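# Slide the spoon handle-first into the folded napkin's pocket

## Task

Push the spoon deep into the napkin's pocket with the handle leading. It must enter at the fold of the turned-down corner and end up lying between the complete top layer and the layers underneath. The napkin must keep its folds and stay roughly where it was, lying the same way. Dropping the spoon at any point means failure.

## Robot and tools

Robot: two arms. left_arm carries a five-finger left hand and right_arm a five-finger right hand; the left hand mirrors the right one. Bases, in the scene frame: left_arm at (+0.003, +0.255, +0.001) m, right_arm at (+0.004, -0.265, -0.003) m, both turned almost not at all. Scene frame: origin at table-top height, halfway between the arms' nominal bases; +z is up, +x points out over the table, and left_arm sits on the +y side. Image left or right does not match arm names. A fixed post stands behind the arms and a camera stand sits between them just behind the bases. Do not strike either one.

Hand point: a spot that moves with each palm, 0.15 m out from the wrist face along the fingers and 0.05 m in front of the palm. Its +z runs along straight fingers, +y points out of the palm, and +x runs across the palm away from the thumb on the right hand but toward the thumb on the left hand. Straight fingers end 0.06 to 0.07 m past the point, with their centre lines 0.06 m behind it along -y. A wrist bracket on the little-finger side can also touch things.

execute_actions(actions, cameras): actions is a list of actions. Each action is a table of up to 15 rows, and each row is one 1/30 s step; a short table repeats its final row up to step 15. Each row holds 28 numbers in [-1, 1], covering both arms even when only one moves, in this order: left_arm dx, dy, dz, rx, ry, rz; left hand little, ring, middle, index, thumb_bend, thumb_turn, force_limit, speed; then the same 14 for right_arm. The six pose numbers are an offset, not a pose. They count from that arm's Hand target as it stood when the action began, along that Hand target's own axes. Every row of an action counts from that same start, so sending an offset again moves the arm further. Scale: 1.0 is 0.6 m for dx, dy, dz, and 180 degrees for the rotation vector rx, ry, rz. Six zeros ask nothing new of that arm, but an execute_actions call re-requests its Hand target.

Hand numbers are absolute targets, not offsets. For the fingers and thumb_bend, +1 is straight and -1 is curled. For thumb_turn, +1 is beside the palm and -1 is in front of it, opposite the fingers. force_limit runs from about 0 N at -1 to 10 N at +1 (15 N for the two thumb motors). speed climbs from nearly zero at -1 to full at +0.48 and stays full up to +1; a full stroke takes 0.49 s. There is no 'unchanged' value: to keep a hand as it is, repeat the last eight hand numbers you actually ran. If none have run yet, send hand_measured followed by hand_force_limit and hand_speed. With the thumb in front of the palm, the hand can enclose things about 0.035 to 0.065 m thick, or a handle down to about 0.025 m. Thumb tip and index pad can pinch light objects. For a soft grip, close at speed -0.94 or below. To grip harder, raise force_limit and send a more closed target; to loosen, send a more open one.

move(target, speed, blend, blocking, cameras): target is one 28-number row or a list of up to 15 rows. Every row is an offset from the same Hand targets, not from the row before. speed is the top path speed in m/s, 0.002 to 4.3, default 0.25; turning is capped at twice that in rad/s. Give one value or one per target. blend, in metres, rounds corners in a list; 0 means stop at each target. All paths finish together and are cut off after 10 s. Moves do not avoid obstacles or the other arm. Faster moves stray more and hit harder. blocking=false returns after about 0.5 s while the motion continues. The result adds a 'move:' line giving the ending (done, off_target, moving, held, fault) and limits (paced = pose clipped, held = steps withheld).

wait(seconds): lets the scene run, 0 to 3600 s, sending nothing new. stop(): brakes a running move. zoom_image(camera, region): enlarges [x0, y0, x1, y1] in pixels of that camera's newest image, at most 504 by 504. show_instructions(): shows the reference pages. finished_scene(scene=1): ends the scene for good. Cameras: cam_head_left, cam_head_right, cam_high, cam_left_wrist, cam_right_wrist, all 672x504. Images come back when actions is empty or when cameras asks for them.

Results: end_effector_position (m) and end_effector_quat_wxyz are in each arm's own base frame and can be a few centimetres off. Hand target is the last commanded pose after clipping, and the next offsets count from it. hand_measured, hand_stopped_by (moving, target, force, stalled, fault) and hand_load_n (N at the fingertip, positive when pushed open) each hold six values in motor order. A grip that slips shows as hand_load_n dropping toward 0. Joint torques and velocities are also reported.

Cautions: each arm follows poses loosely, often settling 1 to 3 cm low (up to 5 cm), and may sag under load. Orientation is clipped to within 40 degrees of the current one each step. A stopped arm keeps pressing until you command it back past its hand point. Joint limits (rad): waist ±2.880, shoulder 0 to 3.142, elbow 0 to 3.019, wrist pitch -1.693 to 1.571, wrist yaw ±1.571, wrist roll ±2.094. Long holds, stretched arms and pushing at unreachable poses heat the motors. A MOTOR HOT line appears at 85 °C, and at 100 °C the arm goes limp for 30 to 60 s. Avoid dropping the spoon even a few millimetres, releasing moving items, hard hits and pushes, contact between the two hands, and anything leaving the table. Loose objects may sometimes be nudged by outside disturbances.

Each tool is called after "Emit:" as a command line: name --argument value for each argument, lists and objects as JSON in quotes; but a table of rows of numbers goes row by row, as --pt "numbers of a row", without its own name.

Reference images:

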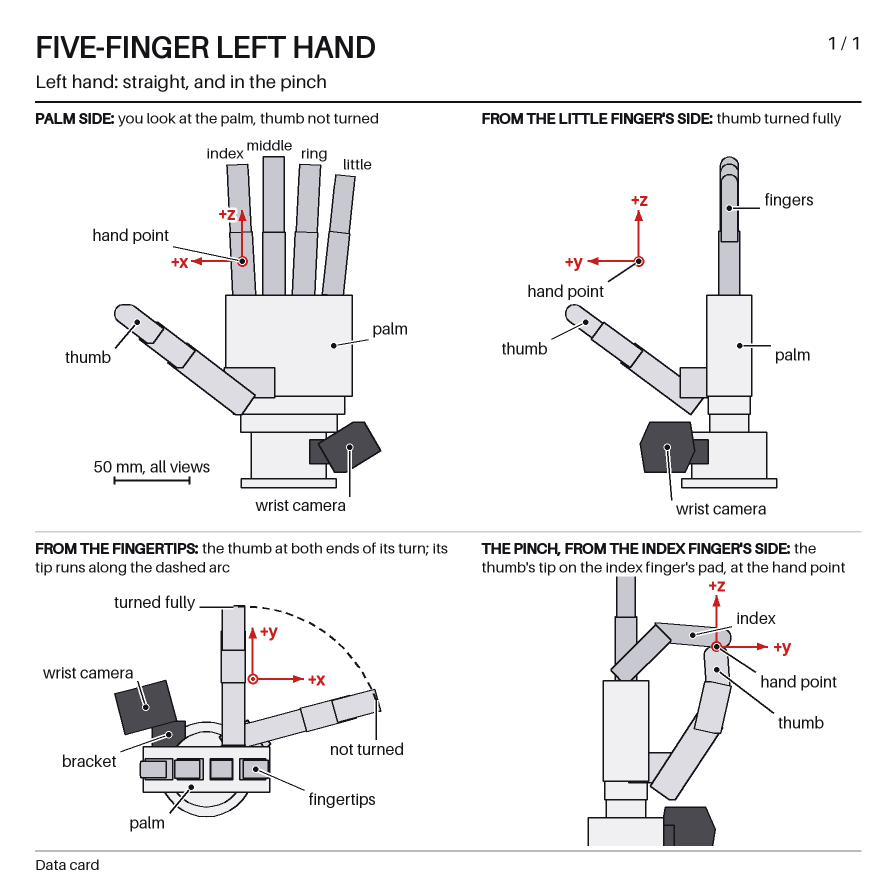

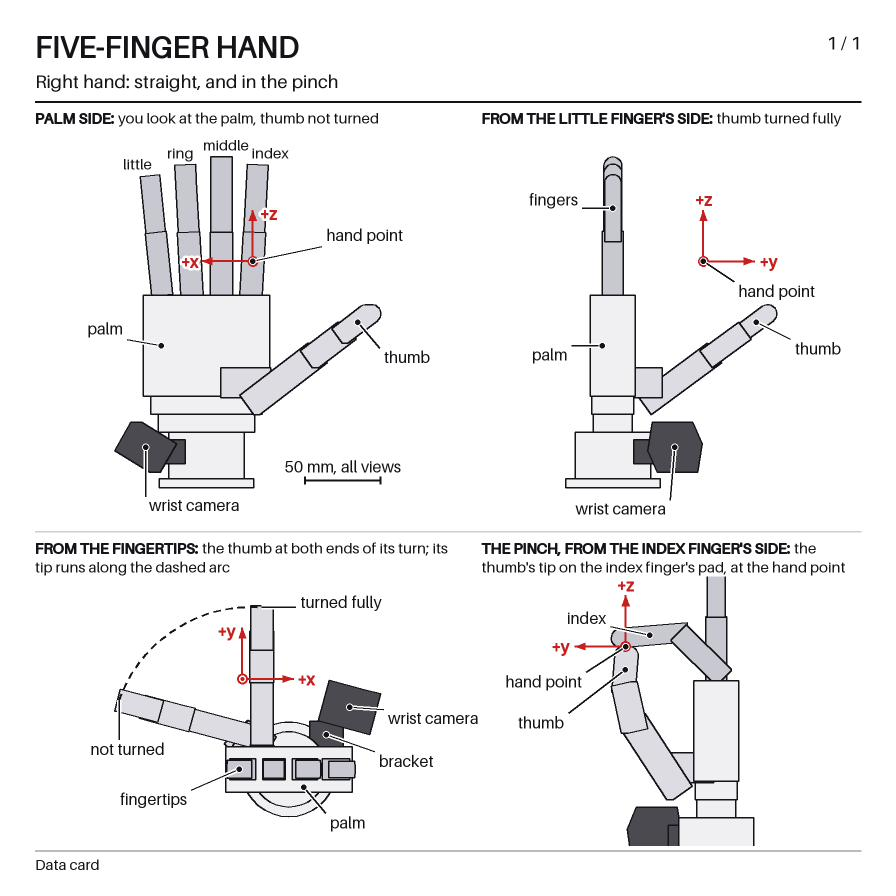

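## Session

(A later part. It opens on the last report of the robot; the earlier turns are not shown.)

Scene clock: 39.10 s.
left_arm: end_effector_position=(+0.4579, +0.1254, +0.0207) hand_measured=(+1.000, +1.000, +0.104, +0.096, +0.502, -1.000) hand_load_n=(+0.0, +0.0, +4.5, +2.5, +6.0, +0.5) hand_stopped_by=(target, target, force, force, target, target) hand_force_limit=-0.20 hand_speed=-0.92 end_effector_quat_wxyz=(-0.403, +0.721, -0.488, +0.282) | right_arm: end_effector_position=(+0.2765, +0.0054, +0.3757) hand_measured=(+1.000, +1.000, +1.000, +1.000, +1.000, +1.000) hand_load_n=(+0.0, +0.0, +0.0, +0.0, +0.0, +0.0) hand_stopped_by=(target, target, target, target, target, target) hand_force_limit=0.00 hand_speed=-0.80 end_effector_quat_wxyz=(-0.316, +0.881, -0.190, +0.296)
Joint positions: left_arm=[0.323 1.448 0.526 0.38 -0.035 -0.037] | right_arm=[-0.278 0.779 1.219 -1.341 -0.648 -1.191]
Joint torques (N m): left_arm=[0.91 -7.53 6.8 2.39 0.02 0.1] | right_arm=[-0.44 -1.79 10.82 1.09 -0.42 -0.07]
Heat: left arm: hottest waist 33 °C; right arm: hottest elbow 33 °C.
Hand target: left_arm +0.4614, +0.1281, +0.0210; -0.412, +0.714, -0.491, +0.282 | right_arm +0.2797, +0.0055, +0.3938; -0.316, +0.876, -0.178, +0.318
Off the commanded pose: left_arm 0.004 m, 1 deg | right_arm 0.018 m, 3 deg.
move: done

Emit:
move --target '[0,-0.0433,-0.025,0,0,0,1,1,0.0,0.0,0.5,-1,-0.2,-0.92,0,0,0,0,0,0,1,1,1,1,1,1,0,-0.8]' --speed 0.05 --cameras '["cam_left_wrist","cam_head_left","cam_high"]'

Scene clock: 40.60 s.
left_arm: end_effector_position=(+0.4488, +0.1231, +0.0335) hand_measured=(+1.000, +1.000, +0.104, +0.096, +0.500, -1.000) hand_load_n=(-0.5, +0.0, +0.0, +0.0, +0.0, +0.0) hand_stopped_by=(target, target, force, force, target, target) hand_force_limit=-0.20 hand_speed=-0.92 end_effector_quat_wxyz=(-0.397, +0.725, -0.490, +0.277) | right_arm: end_effector_position=(+0.2765, +0.0054, +0.3757) hand_measured=(+1.000, +1.000, +1.000, +1.000, +1.000, +1.000) hand_load_n=(+0.0, +0.0, +0.0, +0.0, +0.0, +0.0) hand_stopped_by=(target, target, target, target, target, target) hand_force_limit=0.00 hand_speed=-0.80 end_effector_quat_wxyz=(-0.316, +0.881, -0.190, +0.296)
Joint positions: left_arm=[0.325 1.382 0.526 0.295 -0.035 -0.037] | right_arm=[-0.278 0.779 1.219 -1.341 -0.648 -1.191]
Joint torques (N m): left_arm=[1.2 -9.29 9.76 0.96 0 0.1] | right_arm=[-0.56 -1.85 10.82 1.02 -0.43 -0.08]
Heat: left arm: hottest waist 33 °C; right arm: hottest elbow 33 °C.
Hand target: left_arm +0.4614, +0.1281, +0.0510; -0.412, +0.714, -0.491, +0.282 | right_arm +0.2797, +0.0055, +0.3938; -0.316, +0.876, -0.178, +0.318
Off the commanded pose: left_arm 0.022 m, 2 deg | right_arm 0.018 m, 3 deg.
move: off_target (left_arm)
Images, in order (width x height): cam_head_left 672x504, cam_high 672x504, cam_left_wrist 672x504.

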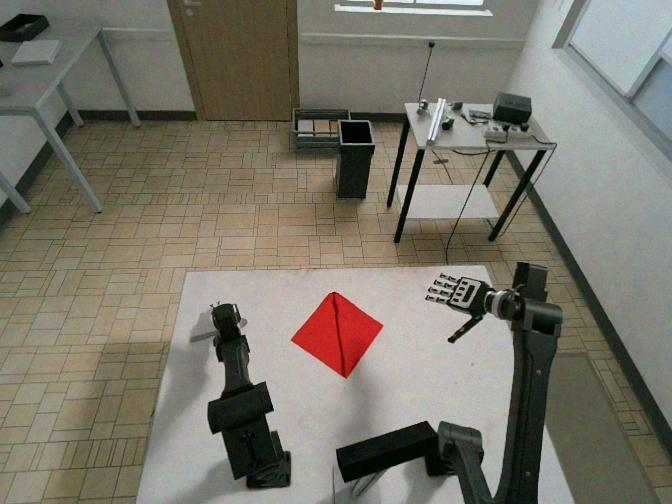

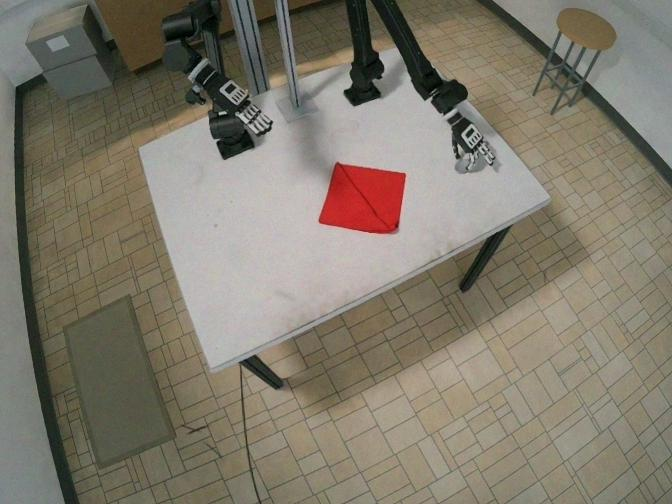

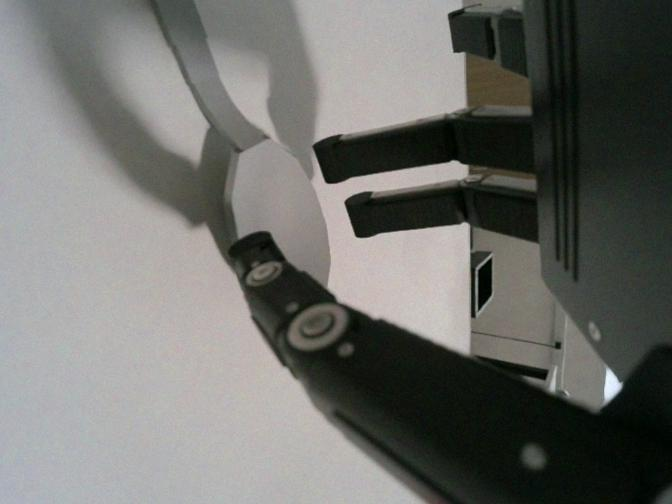

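Emit:
move --target '[-0.0018,0.0593,0.0172,0,0,0,1,1,0.4,0.4,0.5,-1,-0.2,-0.3,0,0,0,0,0,0,1,1,1,1,1,1,0,-0.8]' --speed 0.05 --cameras '["cam_left_wrist"]'

Scene clock: 42.80 s.
left_arm: end_effector_position=(+0.4510, +0.1223, +0.0168) hand_measured=(+1.000, +1.000, +0.400, +0.400, +0.500, -1.000) hand_load_n=(+0.0, +0.0, +0.0, +0.0, +0.0, +0.0) hand_stopped_by=(target, target, target, target, target, target) hand_force_limit=-0.20 hand_speed=-0.30 end_effector_quat_wxyz=(-0.404, +0.720, -0.488, +0.284) | right_arm: end_effector_position=(+0.2765, +0.0054, +0.3757) hand_measured=(+1.000, +1.000, +1.000, +1.000, +1.000, +1.000) hand_load_n=(+0.0, +0.0, +0.0, +0.0, +0.0, +0.0) hand_stopped_by=(target, target, target, target, target, target) hand_force_limit=0.00 hand_speed=-0.80 end_effector_quat_wxyz=(-0.316, +0.881, -0.190, +0.296)
Joint positions: left_arm=[0.322 1.444 0.5 0.406 -0.035 -0.037] | right_arm=[-0.278 0.779 1.219 -1.341 -0.648 -1.191]
Joint torques (N m): left_arm=[1.14 -7.12 6.48 2.37 0.1 0.11] | right_arm=[-0.5 -1.73 10.82 0.99 -0.43 -0.08]
Heat: left arm: hottest waist 33 °C; right arm: hottest elbow 34 °C.
Hand target: left_arm +0.4527, +0.1259, +0.0151; -0.412, +0.714, -0.491, +0.282 | right_arm +0.2797, +0.0055, +0.3938; -0.316, +0.876, -0.178, +0.318
Off the commanded pose: left_arm 0.004 m, 1 deg | right_arm 0.018 m, 3 deg.
move: done

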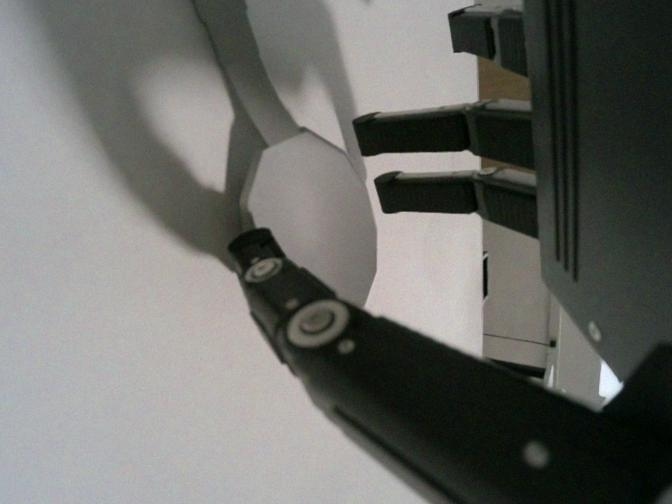

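Emit:
move --target '[0,0,0,0,0,0,1,1,0.0,0.0,0.5,-1,-0.3,-0.92,0,0,0,0,0,0,1,1,1,1,1,1,0,-0.8]' --speed 0.05 --cameras '["cam_left_wrist"]'

Emit:
zoom_image --camera "cam_left_wrist" --region '[180, 100, 460, 340]'

Scene clock: 45.47 s.
left_arm: end_effector_position=(+0.4512, +0.1224, +0.0171) hand_measured=(+1.000, +1.000, +0.000, +0.000, +0.500, -1.000) hand_load_n=(+0.0, +0.0, +0.0, +0.5, +0.5, +0.0) hand_stopped_by=(target, target, target, target, target, target) hand_force_limit=-0.30 hand_speed=-0.92 end_effector_quat_wxyz=(-0.405, +0.719, -0.488, +0.284) | right_arm: end_effector_position=(+0.2765, +0.0054, +0.3757) hand_measured=(+1.000, +1.000, +1.000, +1.000, +1.000, +1.000) hand_load_n=(+0.0, +0.0, +0.0, +0.0, +0.0, +0.0) hand_stopped_by=(target, target, target, target, target, target) hand_force_limit=0.00 hand_speed=-0.80 end_effector_quat_wxyz=(-0.316, +0.881, -0.190, +0.296)
Joint positions: left_arm=[0.322 1.444 0.5 0.407 -0.035 -0.037] | right_arm=[-0.278 0.779 1.219 -1.341 -0.648 -1.191]
Joint torques (N m): left_arm=[1.26 -6.83 6.54 2.32 0.1 0.11] | right_arm=[-0.5 -1.85 10.8 1.02 -0.43 -0.07]
Heat: left arm: hottest waist 33 °C; right arm: hottest elbow 34 °C.
Hand target: left_arm +0.4527, +0.1259, +0.0151; -0.412, +0.714, -0.491, +0.282 | right_arm +0.2797, +0.0055, +0.3938; -0.316, +0.876, -0.178, +0.318
Off the commanded pose: left_arm 0.004 m, 1 deg | right_arm 0.018 m, 3 deg.
move: done

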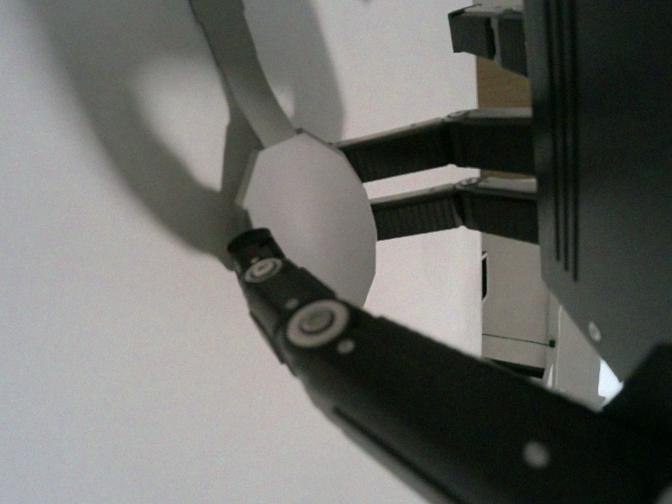

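Scaled by 1.800 from the camera's image (finer frame: 960x720).

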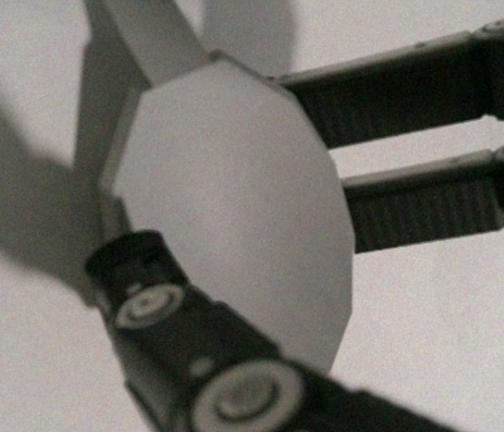

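Emit:
move --target '[0,0,0,0,0,0,1,1,-0.25,-0.25,0.5,-1,-0.3,-0.92,0,0,0,0,0,0,1,1,1,1,1,1,0,-0.8]' --speed 0.05 --cameras '["cam_left_wrist"]'

Emit:
zoom_image --camera "cam_left_wrist" --region '[180, 100, 460, 340]'

Scene clock: 47.40 s.
left_arm: end_effector_position=(+0.4517, +0.1218, +0.0164) hand_measured=(+1.000, +1.000, -0.250, -0.250, +0.500, -1.000) hand_load_n=(+0.0, +0.0, +1.0, +0.0, +1.0, +0.5) hand_stopped_by=(target, target, target, target, target, target) hand_force_limit=-0.30 hand_speed=-0.92 end_effector_quat_wxyz=(-0.405, +0.719, -0.488, +0.285) | right_arm: end_effector_position=(+0.2765, +0.0054, +0.3757) hand_measured=(+1.000, +1.000, +1.000, +1.000, +1.000, +1.000) hand_load_n=(+0.0, +0.0, -0.5, +0.0, +0.0, +0.0) hand_stopped_by=(target, target, target, target, target, target) hand_force_limit=0.00 hand_speed=-0.80 end_effector_quat_wxyz=(-0.316, +0.881, -0.190, +0.296)
Joint positions: left_arm=[0.32 1.447 0.5 0.41 -0.035 -0.037] | right_arm=[-0.278 0.779 1.219 -1.341 -0.648 -1.191]
Joint torques (N m): left_arm=[1.26 -7.24 6.54 2.21 0.1 0.11] | right_arm=[-0.38 -1.79 10.82 1.03 -0.43 -0.07]
Heat: left arm: hottest waist 33 °C; right arm: hottest elbow 34 °C.
Hand target: left_arm +0.4527, +0.1259, +0.0151; -0.412, +0.714, -0.491, +0.282 | right_arm +0.2797, +0.0055, +0.3938; -0.316, +0.876, -0.178, +0.318
Off the commanded pose: left_arm 0.004 m, 1 deg | right_arm 0.018 m, 3 deg.
move: done

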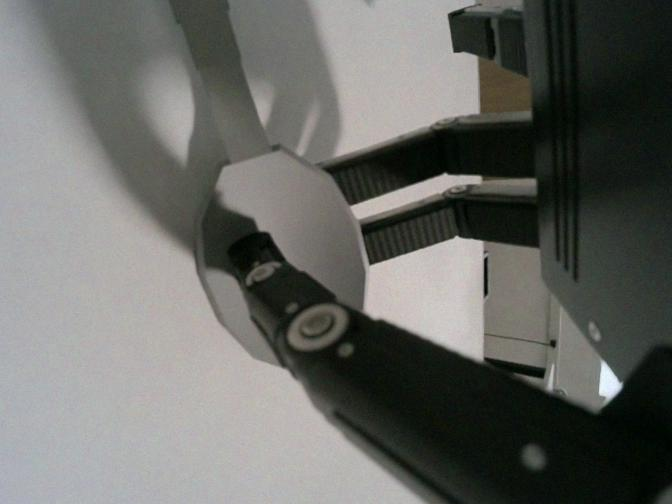

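Scaled by 1.800 from the camera's image (finer frame: 960x720).

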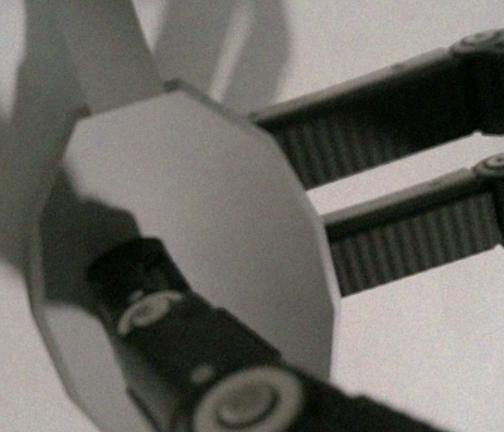

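Emit:
move --target '[0,0,0,0,0,0,1,1,0.4,0.4,0.5,-1,-0.3,-0.85,0,0,0,0,0,0,1,1,1,1,1,1,0,-0.8]' --speed 0.05 --cameras '["cam_left_wrist"]'

Scene clock: 51.07 s.
left_arm: end_effector_position=(+0.4522, +0.1197, +0.0164) hand_measured=(+1.000, +1.000, +0.400, +0.400, +0.500, -1.000) hand_load_n=(+0.0, +0.0, +0.0, +0.0, -0.5, +0.0) hand_stopped_by=(target, target, target, target, target, target) hand_force_limit=-0.30 hand_speed=-0.85 end_effector_quat_wxyz=(-0.404, +0.718, -0.490, +0.285) | right_arm: end_effector_position=(+0.2765, +0.0054, +0.3757) hand_measured=(+1.000, +1.000, +1.000, +1.000, +1.000, +1.000) hand_load_n=(+0.0, +0.0, +0.0, +0.0, +0.0, +0.0) hand_stopped_by=(target, target, target, target, target, target) hand_force_limit=0.00 hand_speed=-0.80 end_effector_quat_wxyz=(-0.316, +0.881, -0.190, +0.296)
Joint positions: left_arm=[0.316 1.447 0.5 0.41 -0.035 -0.037] | right_arm=[-0.278 0.779 1.219 -1.341 -0.648 -1.191]
Joint torques (N m): left_arm=[1.44 -7.36 6.56 2.26 0.1 0.11] | right_arm=[-0.44 -1.67 10.81 1.07 -0.43 -0.08]
Heat: left arm: hottest waist 33 °C; right arm: hottest elbow 34 °C.
Hand target: left_arm +0.4527, +0.1259, +0.0151; -0.412, +0.714, -0.491, +0.282 | right_arm +0.2797, +0.0055, +0.3938; -0.316, +0.876, -0.178, +0.318
Off the commanded pose: left_arm 0.006 m, 1 deg | right_arm 0.018 m, 3 deg.
move: done

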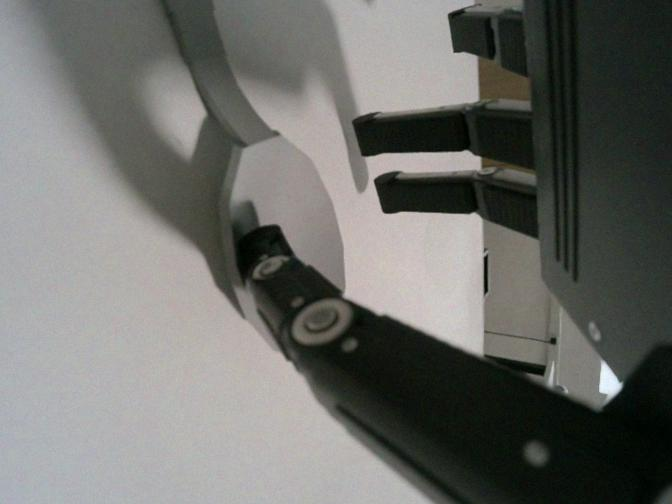

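Emit:
move --pt "0 -0.101 -0.0583 0 0 0 1 1 0.4 0.4 0.5 -1 -0.3 -0.85 0 0 0 0 0 0 1 1 1 1 1 1 0 -0.8" --pt "-0.1153 -0.1247 -0.1677 -0.2778 0 0 1 1 1 1 1 1 -0.3 -0.3 0 0 0 0 0 0 1 1 1 1 1 1 0 -0.8" --speed '[0.08,0.2]' --cameras '["cam_left_wrist","cam_head_left","cam_high","cam_head_right"]'

Scene clock: 59.40 s.
left_arm: end_effector_position=(+0.3667, +0.1628, +0.1182) hand_measured=(+1.000, +1.000, +1.000, +1.000, +1.000, +1.000) hand_load_n=(+0.0, +0.0, +0.0, +0.0, -0.5, +0.0) hand_stopped_by=(target, target, target, target, target, target) hand_force_limit=-0.30 hand_speed=-0.30 end_effector_quat_wxyz=(-0.057, +0.826, -0.559, +0.042) | right_arm: end_effector_position=(+0.2765, +0.0054, +0.3757) hand_measured=(+1.000, +1.000, +1.000, +1.000, +1.000, +1.000) hand_load_n=(+0.0, +0.0, +0.0, +0.0, +0.0, +0.0) hand_stopped_by=(target, target, target, target, target, target) hand_force_limit=0.00 hand_speed=-0.80 end_effector_quat_wxyz=(-0.316, +0.881, -0.190, +0.296)
Joint positions: left_arm=[0.489 1.5 1.178 -1.108 0.02 0.107] | right_arm=[-0.278 0.779 1.219 -1.341 -0.648 -1.191]
Joint torques (N m): left_arm=[1.26 -10.52 12.81 -0.03 -0.18 0.1] | right_arm=[-0.38 -1.79 10.81 1.02 -0.43 -0.07]
Heat: left arm: hottest waist 33 °C; right arm: hottest elbow 35 °C.
Hand target: left_arm +0.3817, +0.1726, +0.1303; -0.072, +0.821, -0.564, +0.048 | right_arm +0.2797, +0.0055, +0.3938; -0.316, +0.876, -0.178, +0.318
Off the commanded pose: left_arm 0.022 m, 2 deg | right_arm 0.018 m, 3 deg.
move: off_target (left_arm); target 2's new numbers were sent with left_arm's hand 0.022 m and 2 deg from that target
Images, in order (width x height): cam_head_left 672x504, cam_head_right 672x504, cam_high 672x504, cam_left_wrist 672x504.

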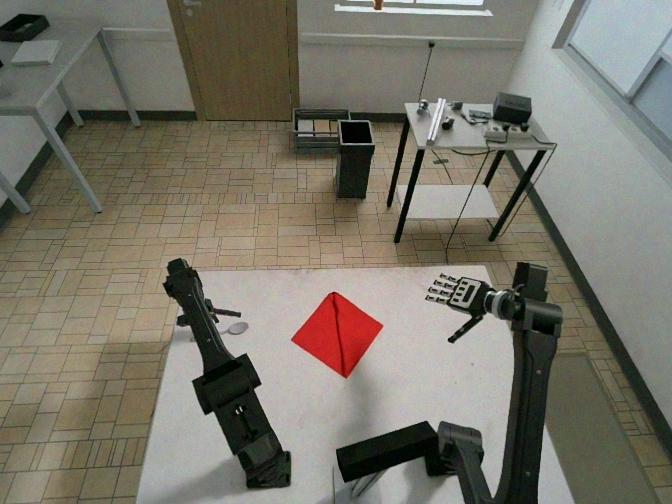

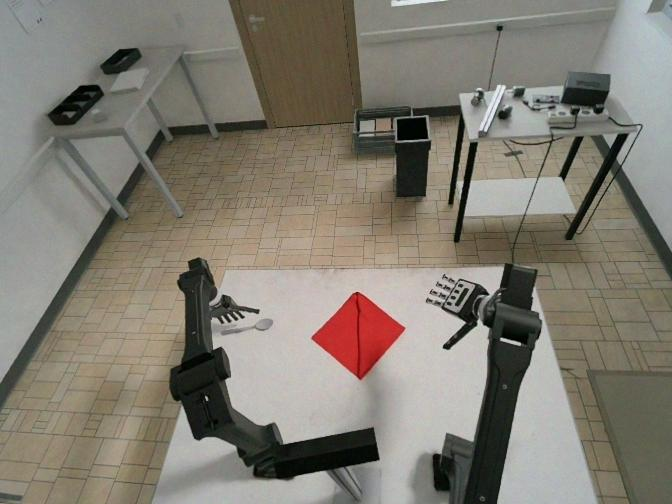

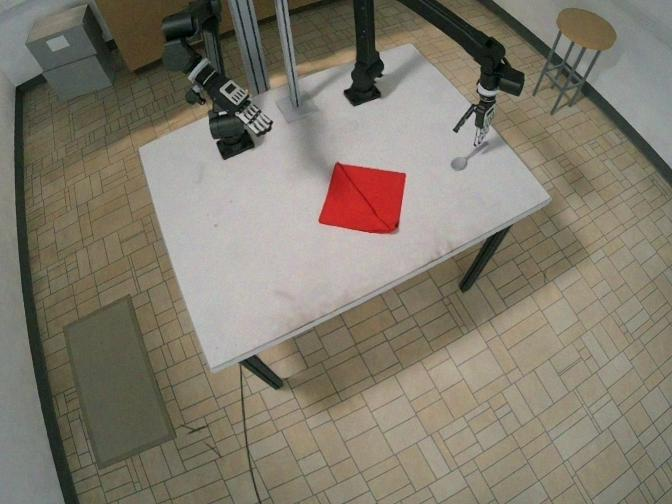

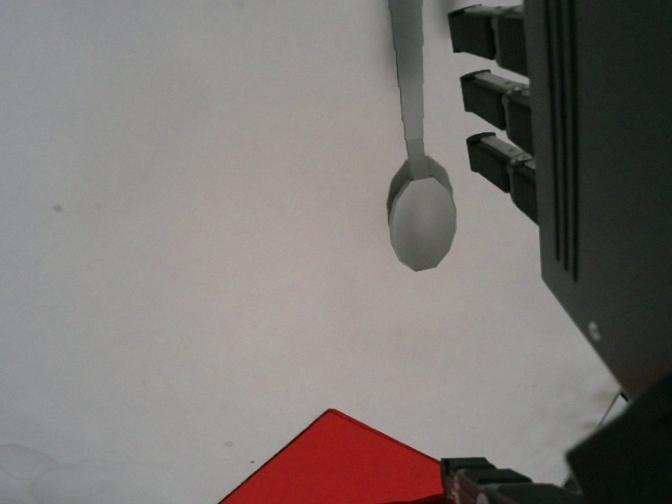

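Emit:
move --target '[-0.0042,0.003,0.0948,0,0.0048,0.0274,1,1,1,1,1,1,-0.3,-0.3,0,0,0,0,0,0,1,1,1,1,1,1,0,-0.8]' --speed 0.12 --cameras '["cam_left_wrist","cam_head_right"]'

Scene clock: 61.77 s.
left_arm: end_effector_position=(+0.3834, +0.1766, +0.0779) hand_measured=(+1.000, +1.000, +1.000, +1.000, +1.000, +1.000) hand_load_n=(+0.0, +0.0, +0.0, +0.0, +0.0, +0.0) hand_stopped_by=(target, target, target, target, target, target) hand_force_limit=-0.30 hand_speed=-0.30 end_effector_quat_wxyz=(-0.066, +0.802, -0.592, +0.045) | right_arm: end_effector_position=(+0.2765, +0.0054, +0.3757) hand_measured=(+1.000, +1.000, +1.000, +1.000, +1.000, +1.000) hand_load_n=(+0.0, +0.0, +0.0, +0.0, +0.0, +0.0) hand_stopped_by=(target, target, target, target, target, target) hand_force_limit=0.00 hand_speed=-0.80 end_effector_quat_wxyz=(-0.316, +0.881, -0.190, +0.296)
Joint positions: left_arm=[0.489 1.583 1.163 -0.992 0.025 0.188] | right_arm=[-0.278 0.779 1.219 -1.341 -0.648 -1.191]
Joint torques (N m): left_arm=[1.08 -11.63 8.43 0.95 0.22 0.11] | right_arm=[-0.5 -1.67 10.8 1.05 -0.43 -0.07]
Heat: left arm: hottest waist 33 °C; right arm: hottest elbow 35 °C.
Hand target: left_arm +0.3883, +0.1779, +0.0740; -0.069, +0.796, -0.600, +0.051 | right_arm +0.2797, +0.0055, +0.3938; -0.316, +0.876, -0.178, +0.318
Off the commanded pose: left_arm 0.006 m, 1 deg | right_arm 0.018 m, 3 deg.
move: done
Images, in order (width x height): cam_head_right 672x504, cam_left_wrist 672x504.

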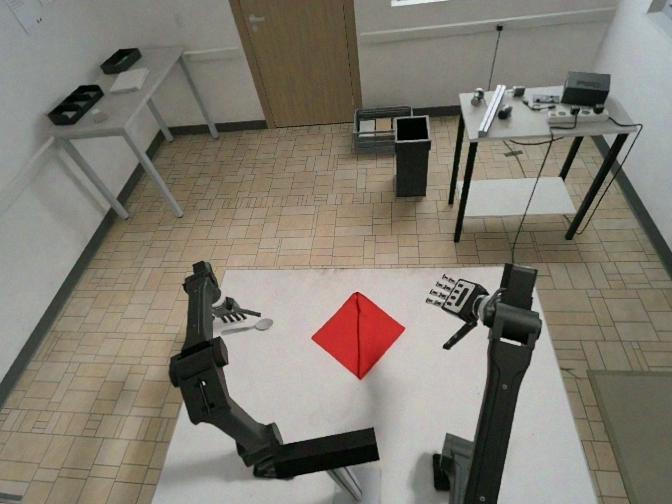

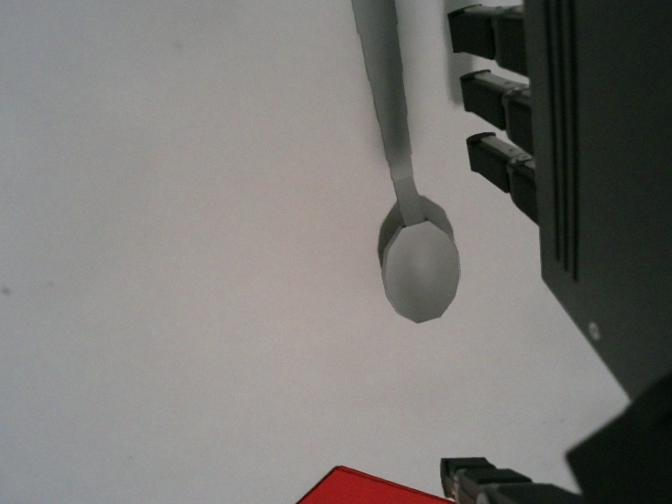

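Emit:
move --target '[0,0.0067,0.0378,0,0,0,1,1,1,1,1,1,-0.3,-0.3,0,0,0,0,0,0,1,1,1,1,1,1,0,-0.8]' --speed 0.06 --cameras '["cam_left_wrist"]'

Emit:
zoom_image --camera "cam_left_wrist" --region '[300, 0, 560, 340]'

Scene clock: 63.37 s.
left_arm: end_effector_position=(+0.3834, +0.1766, +0.0559) hand_measured=(+1.000, +1.000, +1.000, +1.000, +1.000, +1.000) hand_load_n=(+0.0, +0.0, +0.0, +0.0, +0.0, +0.0) hand_stopped_by=(target, target, target, target, target, target) hand_force_limit=-0.30 hand_speed=-0.30 end_effector_quat_wxyz=(-0.067, +0.802, -0.592, +0.046) | right_arm: end_effector_position=(+0.2765, +0.0054, +0.3757) hand_measured=(+1.000, +1.000, +1.000, +1.000, +1.000, +1.000) hand_load_n=(-0.5, +0.0, +0.0, +0.0, +0.0, +0.0) hand_stopped_by=(target, target, target, target, target, target) hand_force_limit=0.00 hand_speed=-0.80 end_effector_quat_wxyz=(-0.316, +0.881, -0.190, +0.296)
Joint positions: left_arm=[0.489 1.608 1.129 -0.932 0.025 0.188] | right_arm=[-0.278 0.779 1.219 -1.341 -0.648 -1.191]
Joint torques (N m): left_arm=[1.26 -11.87 8.09 0.96 0.22 0.11] | right_arm=[-0.44 -1.67 10.85 1.09 -0.43 -0.08]
Heat: left arm: hottest waist 33 °C; right arm: hottest elbow 35 °C.
Hand target: left_arm +0.3882, +0.1779, +0.0509; -0.069, +0.796, -0.600, +0.051 | right_arm +0.2797, +0.0055, +0.3938; -0.316, +0.876, -0.178, +0.318
Off the commanded pose: left_arm 0.007 m, 1 deg | right_arm 0.018 m, 3 deg.
move: done

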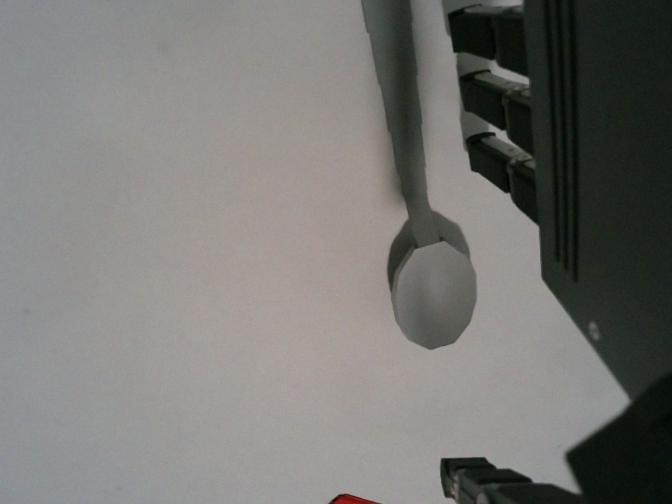

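Scaled by 1.482 from the camera's image (finer frame: 960x720).

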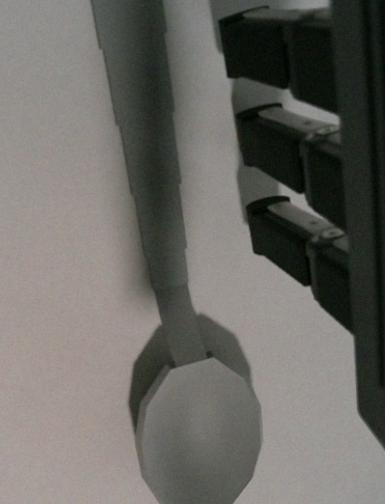

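Emit:
move --pt "-0.0042 0.0183 0.0002 0 0 0 1 1 1 1 1 1 -0.3 -0.3 0 0 0 0 0 0 1 1 1 1 1 1 0 -0.8" --pt "0.0332 0.0503 -0.0055 0 -0.0183 -0.104 1 1 1 1 1 1 -0.3 -0.3 0 0 0 0 0 0 1 1 1 1 1 1 0 -0.8" --pt "0.0785 0.0648 -0.008 0 -0.0376 -0.2134 1 1 1 1 1 1 -0.3 -0.3 0 0 0 0 0 0 1 1 1 1 1 1 0 -0.8" --speed '[0.04,0.08,0.08]' --blend '[0.003,0.01,0]' --cameras '["cam_left_wrist","cam_high"]'

Scene clock: 71.37 s.
left_arm: end_effector_position=(+0.3704, +0.1310, +0.0522) hand_measured=(+1.000, +1.000, +1.000, +1.000, +1.000, +1.000) hand_load_n=(+0.0, +0.0, +0.0, +0.0, +0.0, +0.0) hand_stopped_by=(target, target, target, target, target, target) hand_force_limit=-0.30 hand_speed=-0.30 end_effector_quat_wxyz=(-0.091, +0.950, -0.297, +0.032) | right_arm: end_effector_position=(+0.2765, +0.0054, +0.3757) hand_measured=(+1.000, +1.000, +1.000, +1.000, +1.000, +1.000) hand_load_n=(+0.0, +0.0, -0.5, +0.0, +0.0, +0.0) hand_stopped_by=(target, target, target, target, target, target) hand_force_limit=0.00 hand_speed=-0.80 end_effector_quat_wxyz=(-0.316, +0.881, -0.190, +0.296)
Joint positions: left_arm=[0.44 1.462 0.95 -0.887 -0.09 -0.517] | right_arm=[-0.278 0.779 1.219 -1.341 -0.648 -1.191]
Joint torques (N m): left_arm=[0.15 -10.93 6.67 -0.29 -0.23 -0.16] | right_arm=[-0.21 -1.73 10.85 1.03 -0.43 -0.07]
Heat: left arm: hottest waist 33 °C; right arm: hottest elbow 36 °C.
Hand target: left_arm +0.3636, +0.1219, +0.0489; -0.083, +0.950, -0.300, +0.025 | right_arm +0.2797, +0.0055, +0.3938; -0.316, +0.876, -0.178, +0.318
Off the commanded pose: left_arm 0.012 m, 1 deg | right_arm 0.018 m, 3 deg.
move: off_target (left_arm)
Images, in order (width x height): cam_high 672x504, cam_left_wrist 672x504.

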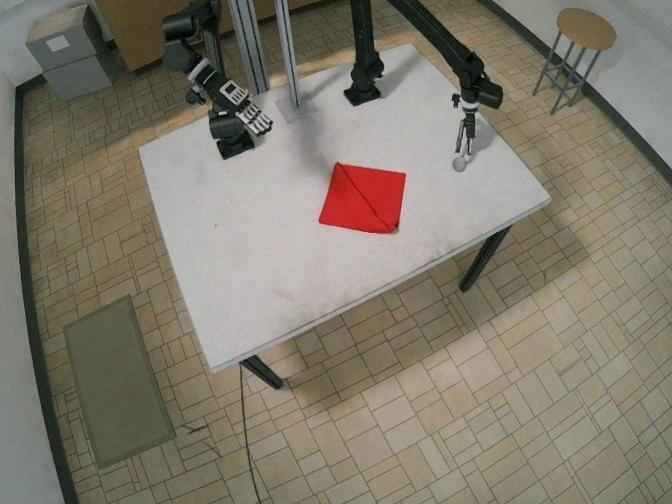

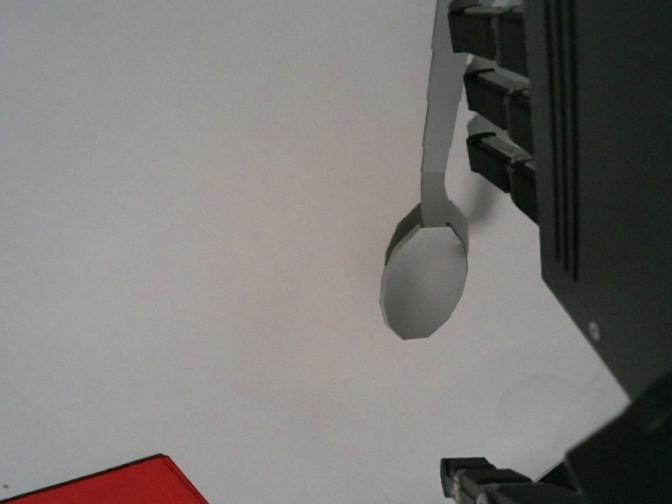

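Emit:
move --pt "0.0082 0.0383 -0.0083 0 -0.0145 -0.0821 1 1 1 1 1 1 -0.3 -0.3 0 0 0 0 0 0 1 1 1 1 1 1 0 -0.8" --pt "0.0688 0.0582 -0.012 0 -0.0366 -0.2079 1 1 1 1 1 1 -0.3 -0.3 0 0 0 0 0 0 1 1 1 1 1 1 0 -0.8" --pt "0.1205 0.0527 -0.011 0 -0.055 -0.3119 1 1 1 1 1 1 -0.3 -0.3 0 0 0 0 0 0 1 1 1 1 1 1 0 -0.8" --speed '[0.06,0.08,0.08]' --blend '[0.01,0.01,0]' --cameras '["cam_left_wrist","cam_high","cam_head_right"]'

Scene clock: 80.43 s.
left_arm: end_effector_position=(+0.3974, +0.0662, +0.0535) hand_measured=(+1.000, +1.000, +1.000, +1.000, +1.000, +1.000) hand_load_n=(+0.0, +0.0, +0.5, +0.0, +0.0, +0.0) hand_stopped_by=(target, target, target, target, target, target) hand_force_limit=-0.30 hand_speed=-0.30 end_effector_quat_wxyz=(-0.096, +0.975, +0.199, -0.009) | right_arm: end_effector_position=(+0.2765, +0.0054, +0.3757) hand_measured=(+1.000, +1.000, +1.000, +1.000, +1.000, +1.000) hand_load_n=(+0.0, +0.0, +0.0, +0.0, +0.0, +0.0) hand_stopped_by=(target, target, target, target, target, target) hand_force_limit=0.00 hand_speed=-0.80 end_effector_quat_wxyz=(-0.316, +0.881, -0.190, +0.296)
Joint positions: left_arm=[0.202 1.419 0.91 -1.079 -0.193 -1.772] | right_arm=[-0.278 0.779 1.219 -1.341 -0.648 -1.191]
Joint torques (N m): left_arm=[-0.62 -6.59 9.44 -0.49 0.56 -0.11] | right_arm=[-0.5 -1.61 10.82 1.05 -0.43 -0.08]
Heat: left arm: hottest waist 33 °C; right arm: hottest elbow 36 °C.
Hand target: left_arm +0.4043, +0.0540, +0.0498; -0.086, +0.978, +0.190, -0.017 | right_arm +0.2797, +0.0055, +0.3938; -0.316, +0.876, -0.178, +0.318
Off the commanded pose: left_arm 0.014 m, 2 deg | right_arm 0.018 m, 3 deg.
move: off_target (left_arm)
Images, in order (width x height): cam_head_right 672x504, cam_high 672x504, cam_left_wrist 672x504.

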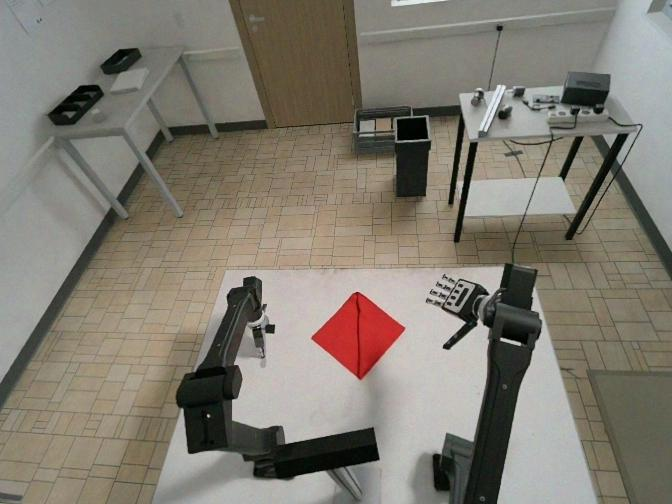

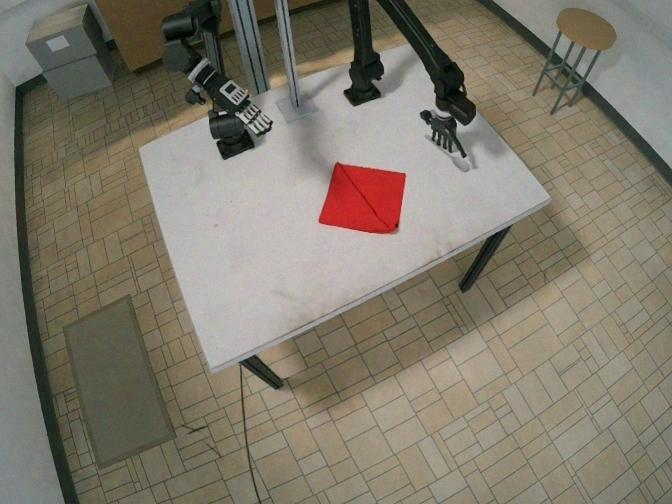

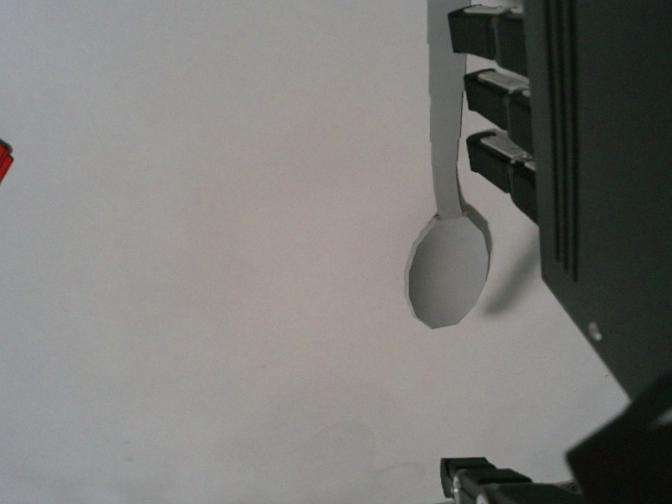

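Emit:
move --target '[-0.0028,0.0232,-0.0035,0,-0.0087,-0.0492,1,1,1,1,1,1,-0.3,-0.3,0,0,0,0,0,0,1,1,1,1,1,1,0,-0.8]' --speed 0.05 --cameras '["cam_left_wrist"]'

Scene clock: 84.53 s.
left_arm: end_effector_position=(+0.4027, +0.0552, +0.0533) hand_measured=(+1.000, +1.000, +1.000, +1.000, +1.000, +1.000) hand_load_n=(+0.0, +0.0, +0.0, +0.0, +0.0, +0.0) hand_stopped_by=(target, target, target, target, target, target) hand_force_limit=-0.30 hand_speed=-0.30 end_effector_quat_wxyz=(-0.099, +0.957, +0.274, -0.011) | right_arm: end_effector_position=(+0.2765, +0.0054, +0.3757) hand_measured=(+1.000, +1.000, +1.000, +1.000, +1.000, +1.000) hand_load_n=(+0.0, +0.0, +0.0, +0.0, +0.0, +0.0) hand_stopped_by=(target, target, target, target, target, target) hand_force_limit=0.00 hand_speed=-0.80 end_effector_quat_wxyz=(-0.316, +0.881, -0.190, +0.296)
Joint positions: left_arm=[0.149 1.425 0.914 -1.108 -0.193 -1.985] | right_arm=[-0.278 0.779 1.219 -1.341 -0.648 -1.191]
Joint torques (N m): left_arm=[-0.56 -6.42 9.42 -0.46 1.07 -0.12] | right_arm=[-0.38 -1.61 10.82 1.05 -0.44 -0.07]
Heat: left arm: hottest waist 33 °C; right arm: hottest elbow 37 °C.
Hand target: left_arm +0.4080, +0.0403, +0.0494; -0.085, +0.960, +0.266, -0.024 | right_arm +0.2797, +0.0055, +0.3938; -0.316, +0.876, -0.178, +0.318
Off the commanded pose: left_arm 0.016 m, 2 deg | right_arm 0.018 m, 3 deg.
move: off_target (left_arm)

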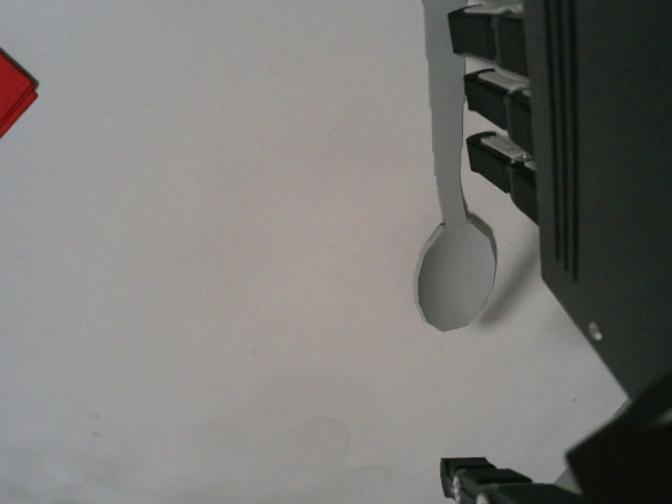

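Emit:
move --pt "0 -0.0231 -0.1313 0 0 0 1 1 1 1 1 1 -0.3 -0.3 0 0 0 0 0 0 1 1 1 1 1 1 0 -0.8" --pt "0.0115 -0.1398 -0.1615 0 0.0579 0.3283 1 1 1 1 1 1 -0.3 -0.3 0 0 0 0 0 0 1 1 1 1 1 1 0 -0.8" --pt "0.063 -0.2215 -0.1302 0.0663 0.2307 0.634 1 1 1 1 1 1 -0.3 -0.3 0 0 0 0 0 0 1 1 1 1 1 1 0 -0.8" --speed '[0.1,0.3,0.3]' --blend '[0.02,0.03,0]' --cameras '["cam_left_wrist","cam_high"]'

Scene clock: 92.60 s.
left_arm: end_effector_position=(+0.3756, +0.1577, +0.1425) hand_measured=(+1.000, +1.000, +1.000, +1.000, +1.000, +1.000) hand_load_n=(-0.5, +0.0, +0.0, +0.0, +0.0, +0.0) hand_stopped_by=(target, target, target, target, target, target) hand_force_limit=-0.30 hand_speed=-0.30 end_effector_quat_wxyz=(-0.165, +0.694, -0.679, +0.174) | right_arm: end_effector_position=(+0.2765, +0.0054, +0.3757) hand_measured=(+1.000, +1.000, +1.000, +1.000, +1.000, +1.000) hand_load_n=(+0.0, +0.0, +0.0, +0.0, +0.0, +0.0) hand_stopped_by=(target, target, target, target, target, target) hand_force_limit=0.00 hand_speed=-0.80 end_effector_quat_wxyz=(-0.316, +0.881, -0.190, +0.296)
Joint positions: left_arm=[0.517 1.312 1.034 -0.867 0.239 0.443] | right_arm=[-0.278 0.779 1.219 -1.341 -0.648 -1.191]
Joint torques (N m): left_arm=[1.32 -10.58 9.01 1.55 0.46 0.11] | right_arm=[-0.38 -1.67 10.82 0.98 -0.42 -0.07]
Heat: left arm: hottest waist 33 °C; right arm: hottest elbow 37 °C.
Hand target: left_arm +0.3802, +0.1602, +0.1496; -0.183, +0.683, -0.684, +0.182 | right_arm +0.2797, +0.0055, +0.3938; -0.316, +0.876, -0.178, +0.318
Off the commanded pose: left_arm 0.009 m, 3 deg | right_arm 0.018 m, 3 deg.
move: off_target (left_arm)
Images, in order (width x height): cam_high 672x504, cam_left_wrist 672x504.

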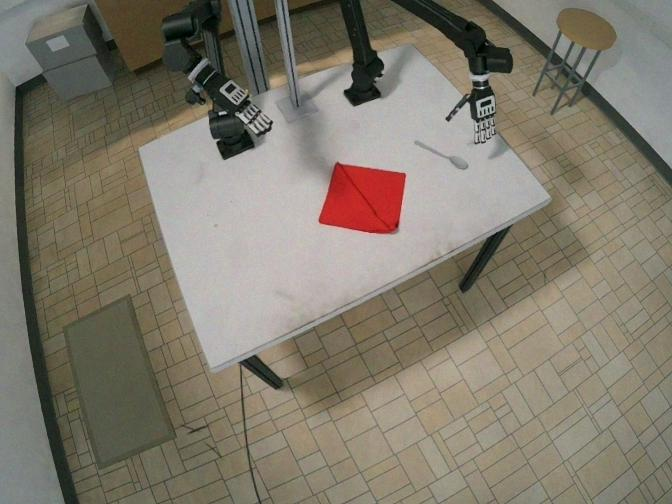

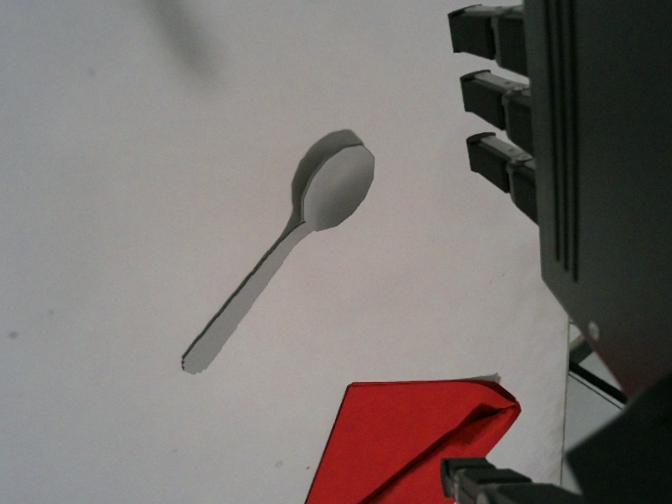

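Emit:
zoom_image --camera "cam_left_wrist" --region '[290, 360, 560, 504]'

Emit:
zoom_image --camera "cam_left_wrist" --region '[160, 110, 400, 400]'

Scaled by 1.867 from the camera's image (finer frame: 960x720).

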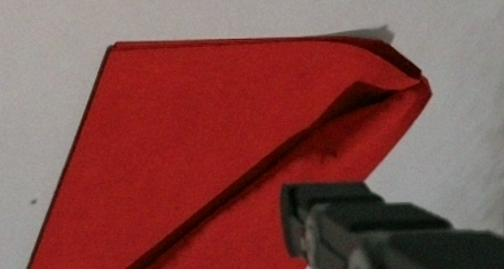

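Scaled by 1.738 from the camera's image (finer frame: 960x720).

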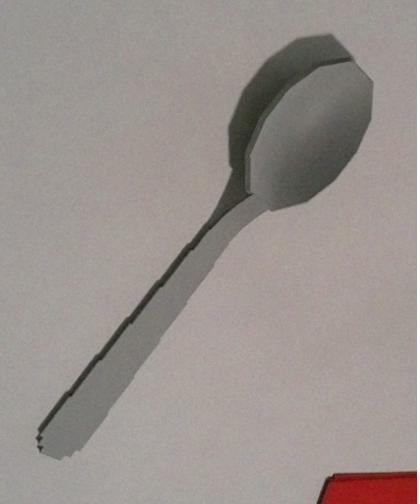

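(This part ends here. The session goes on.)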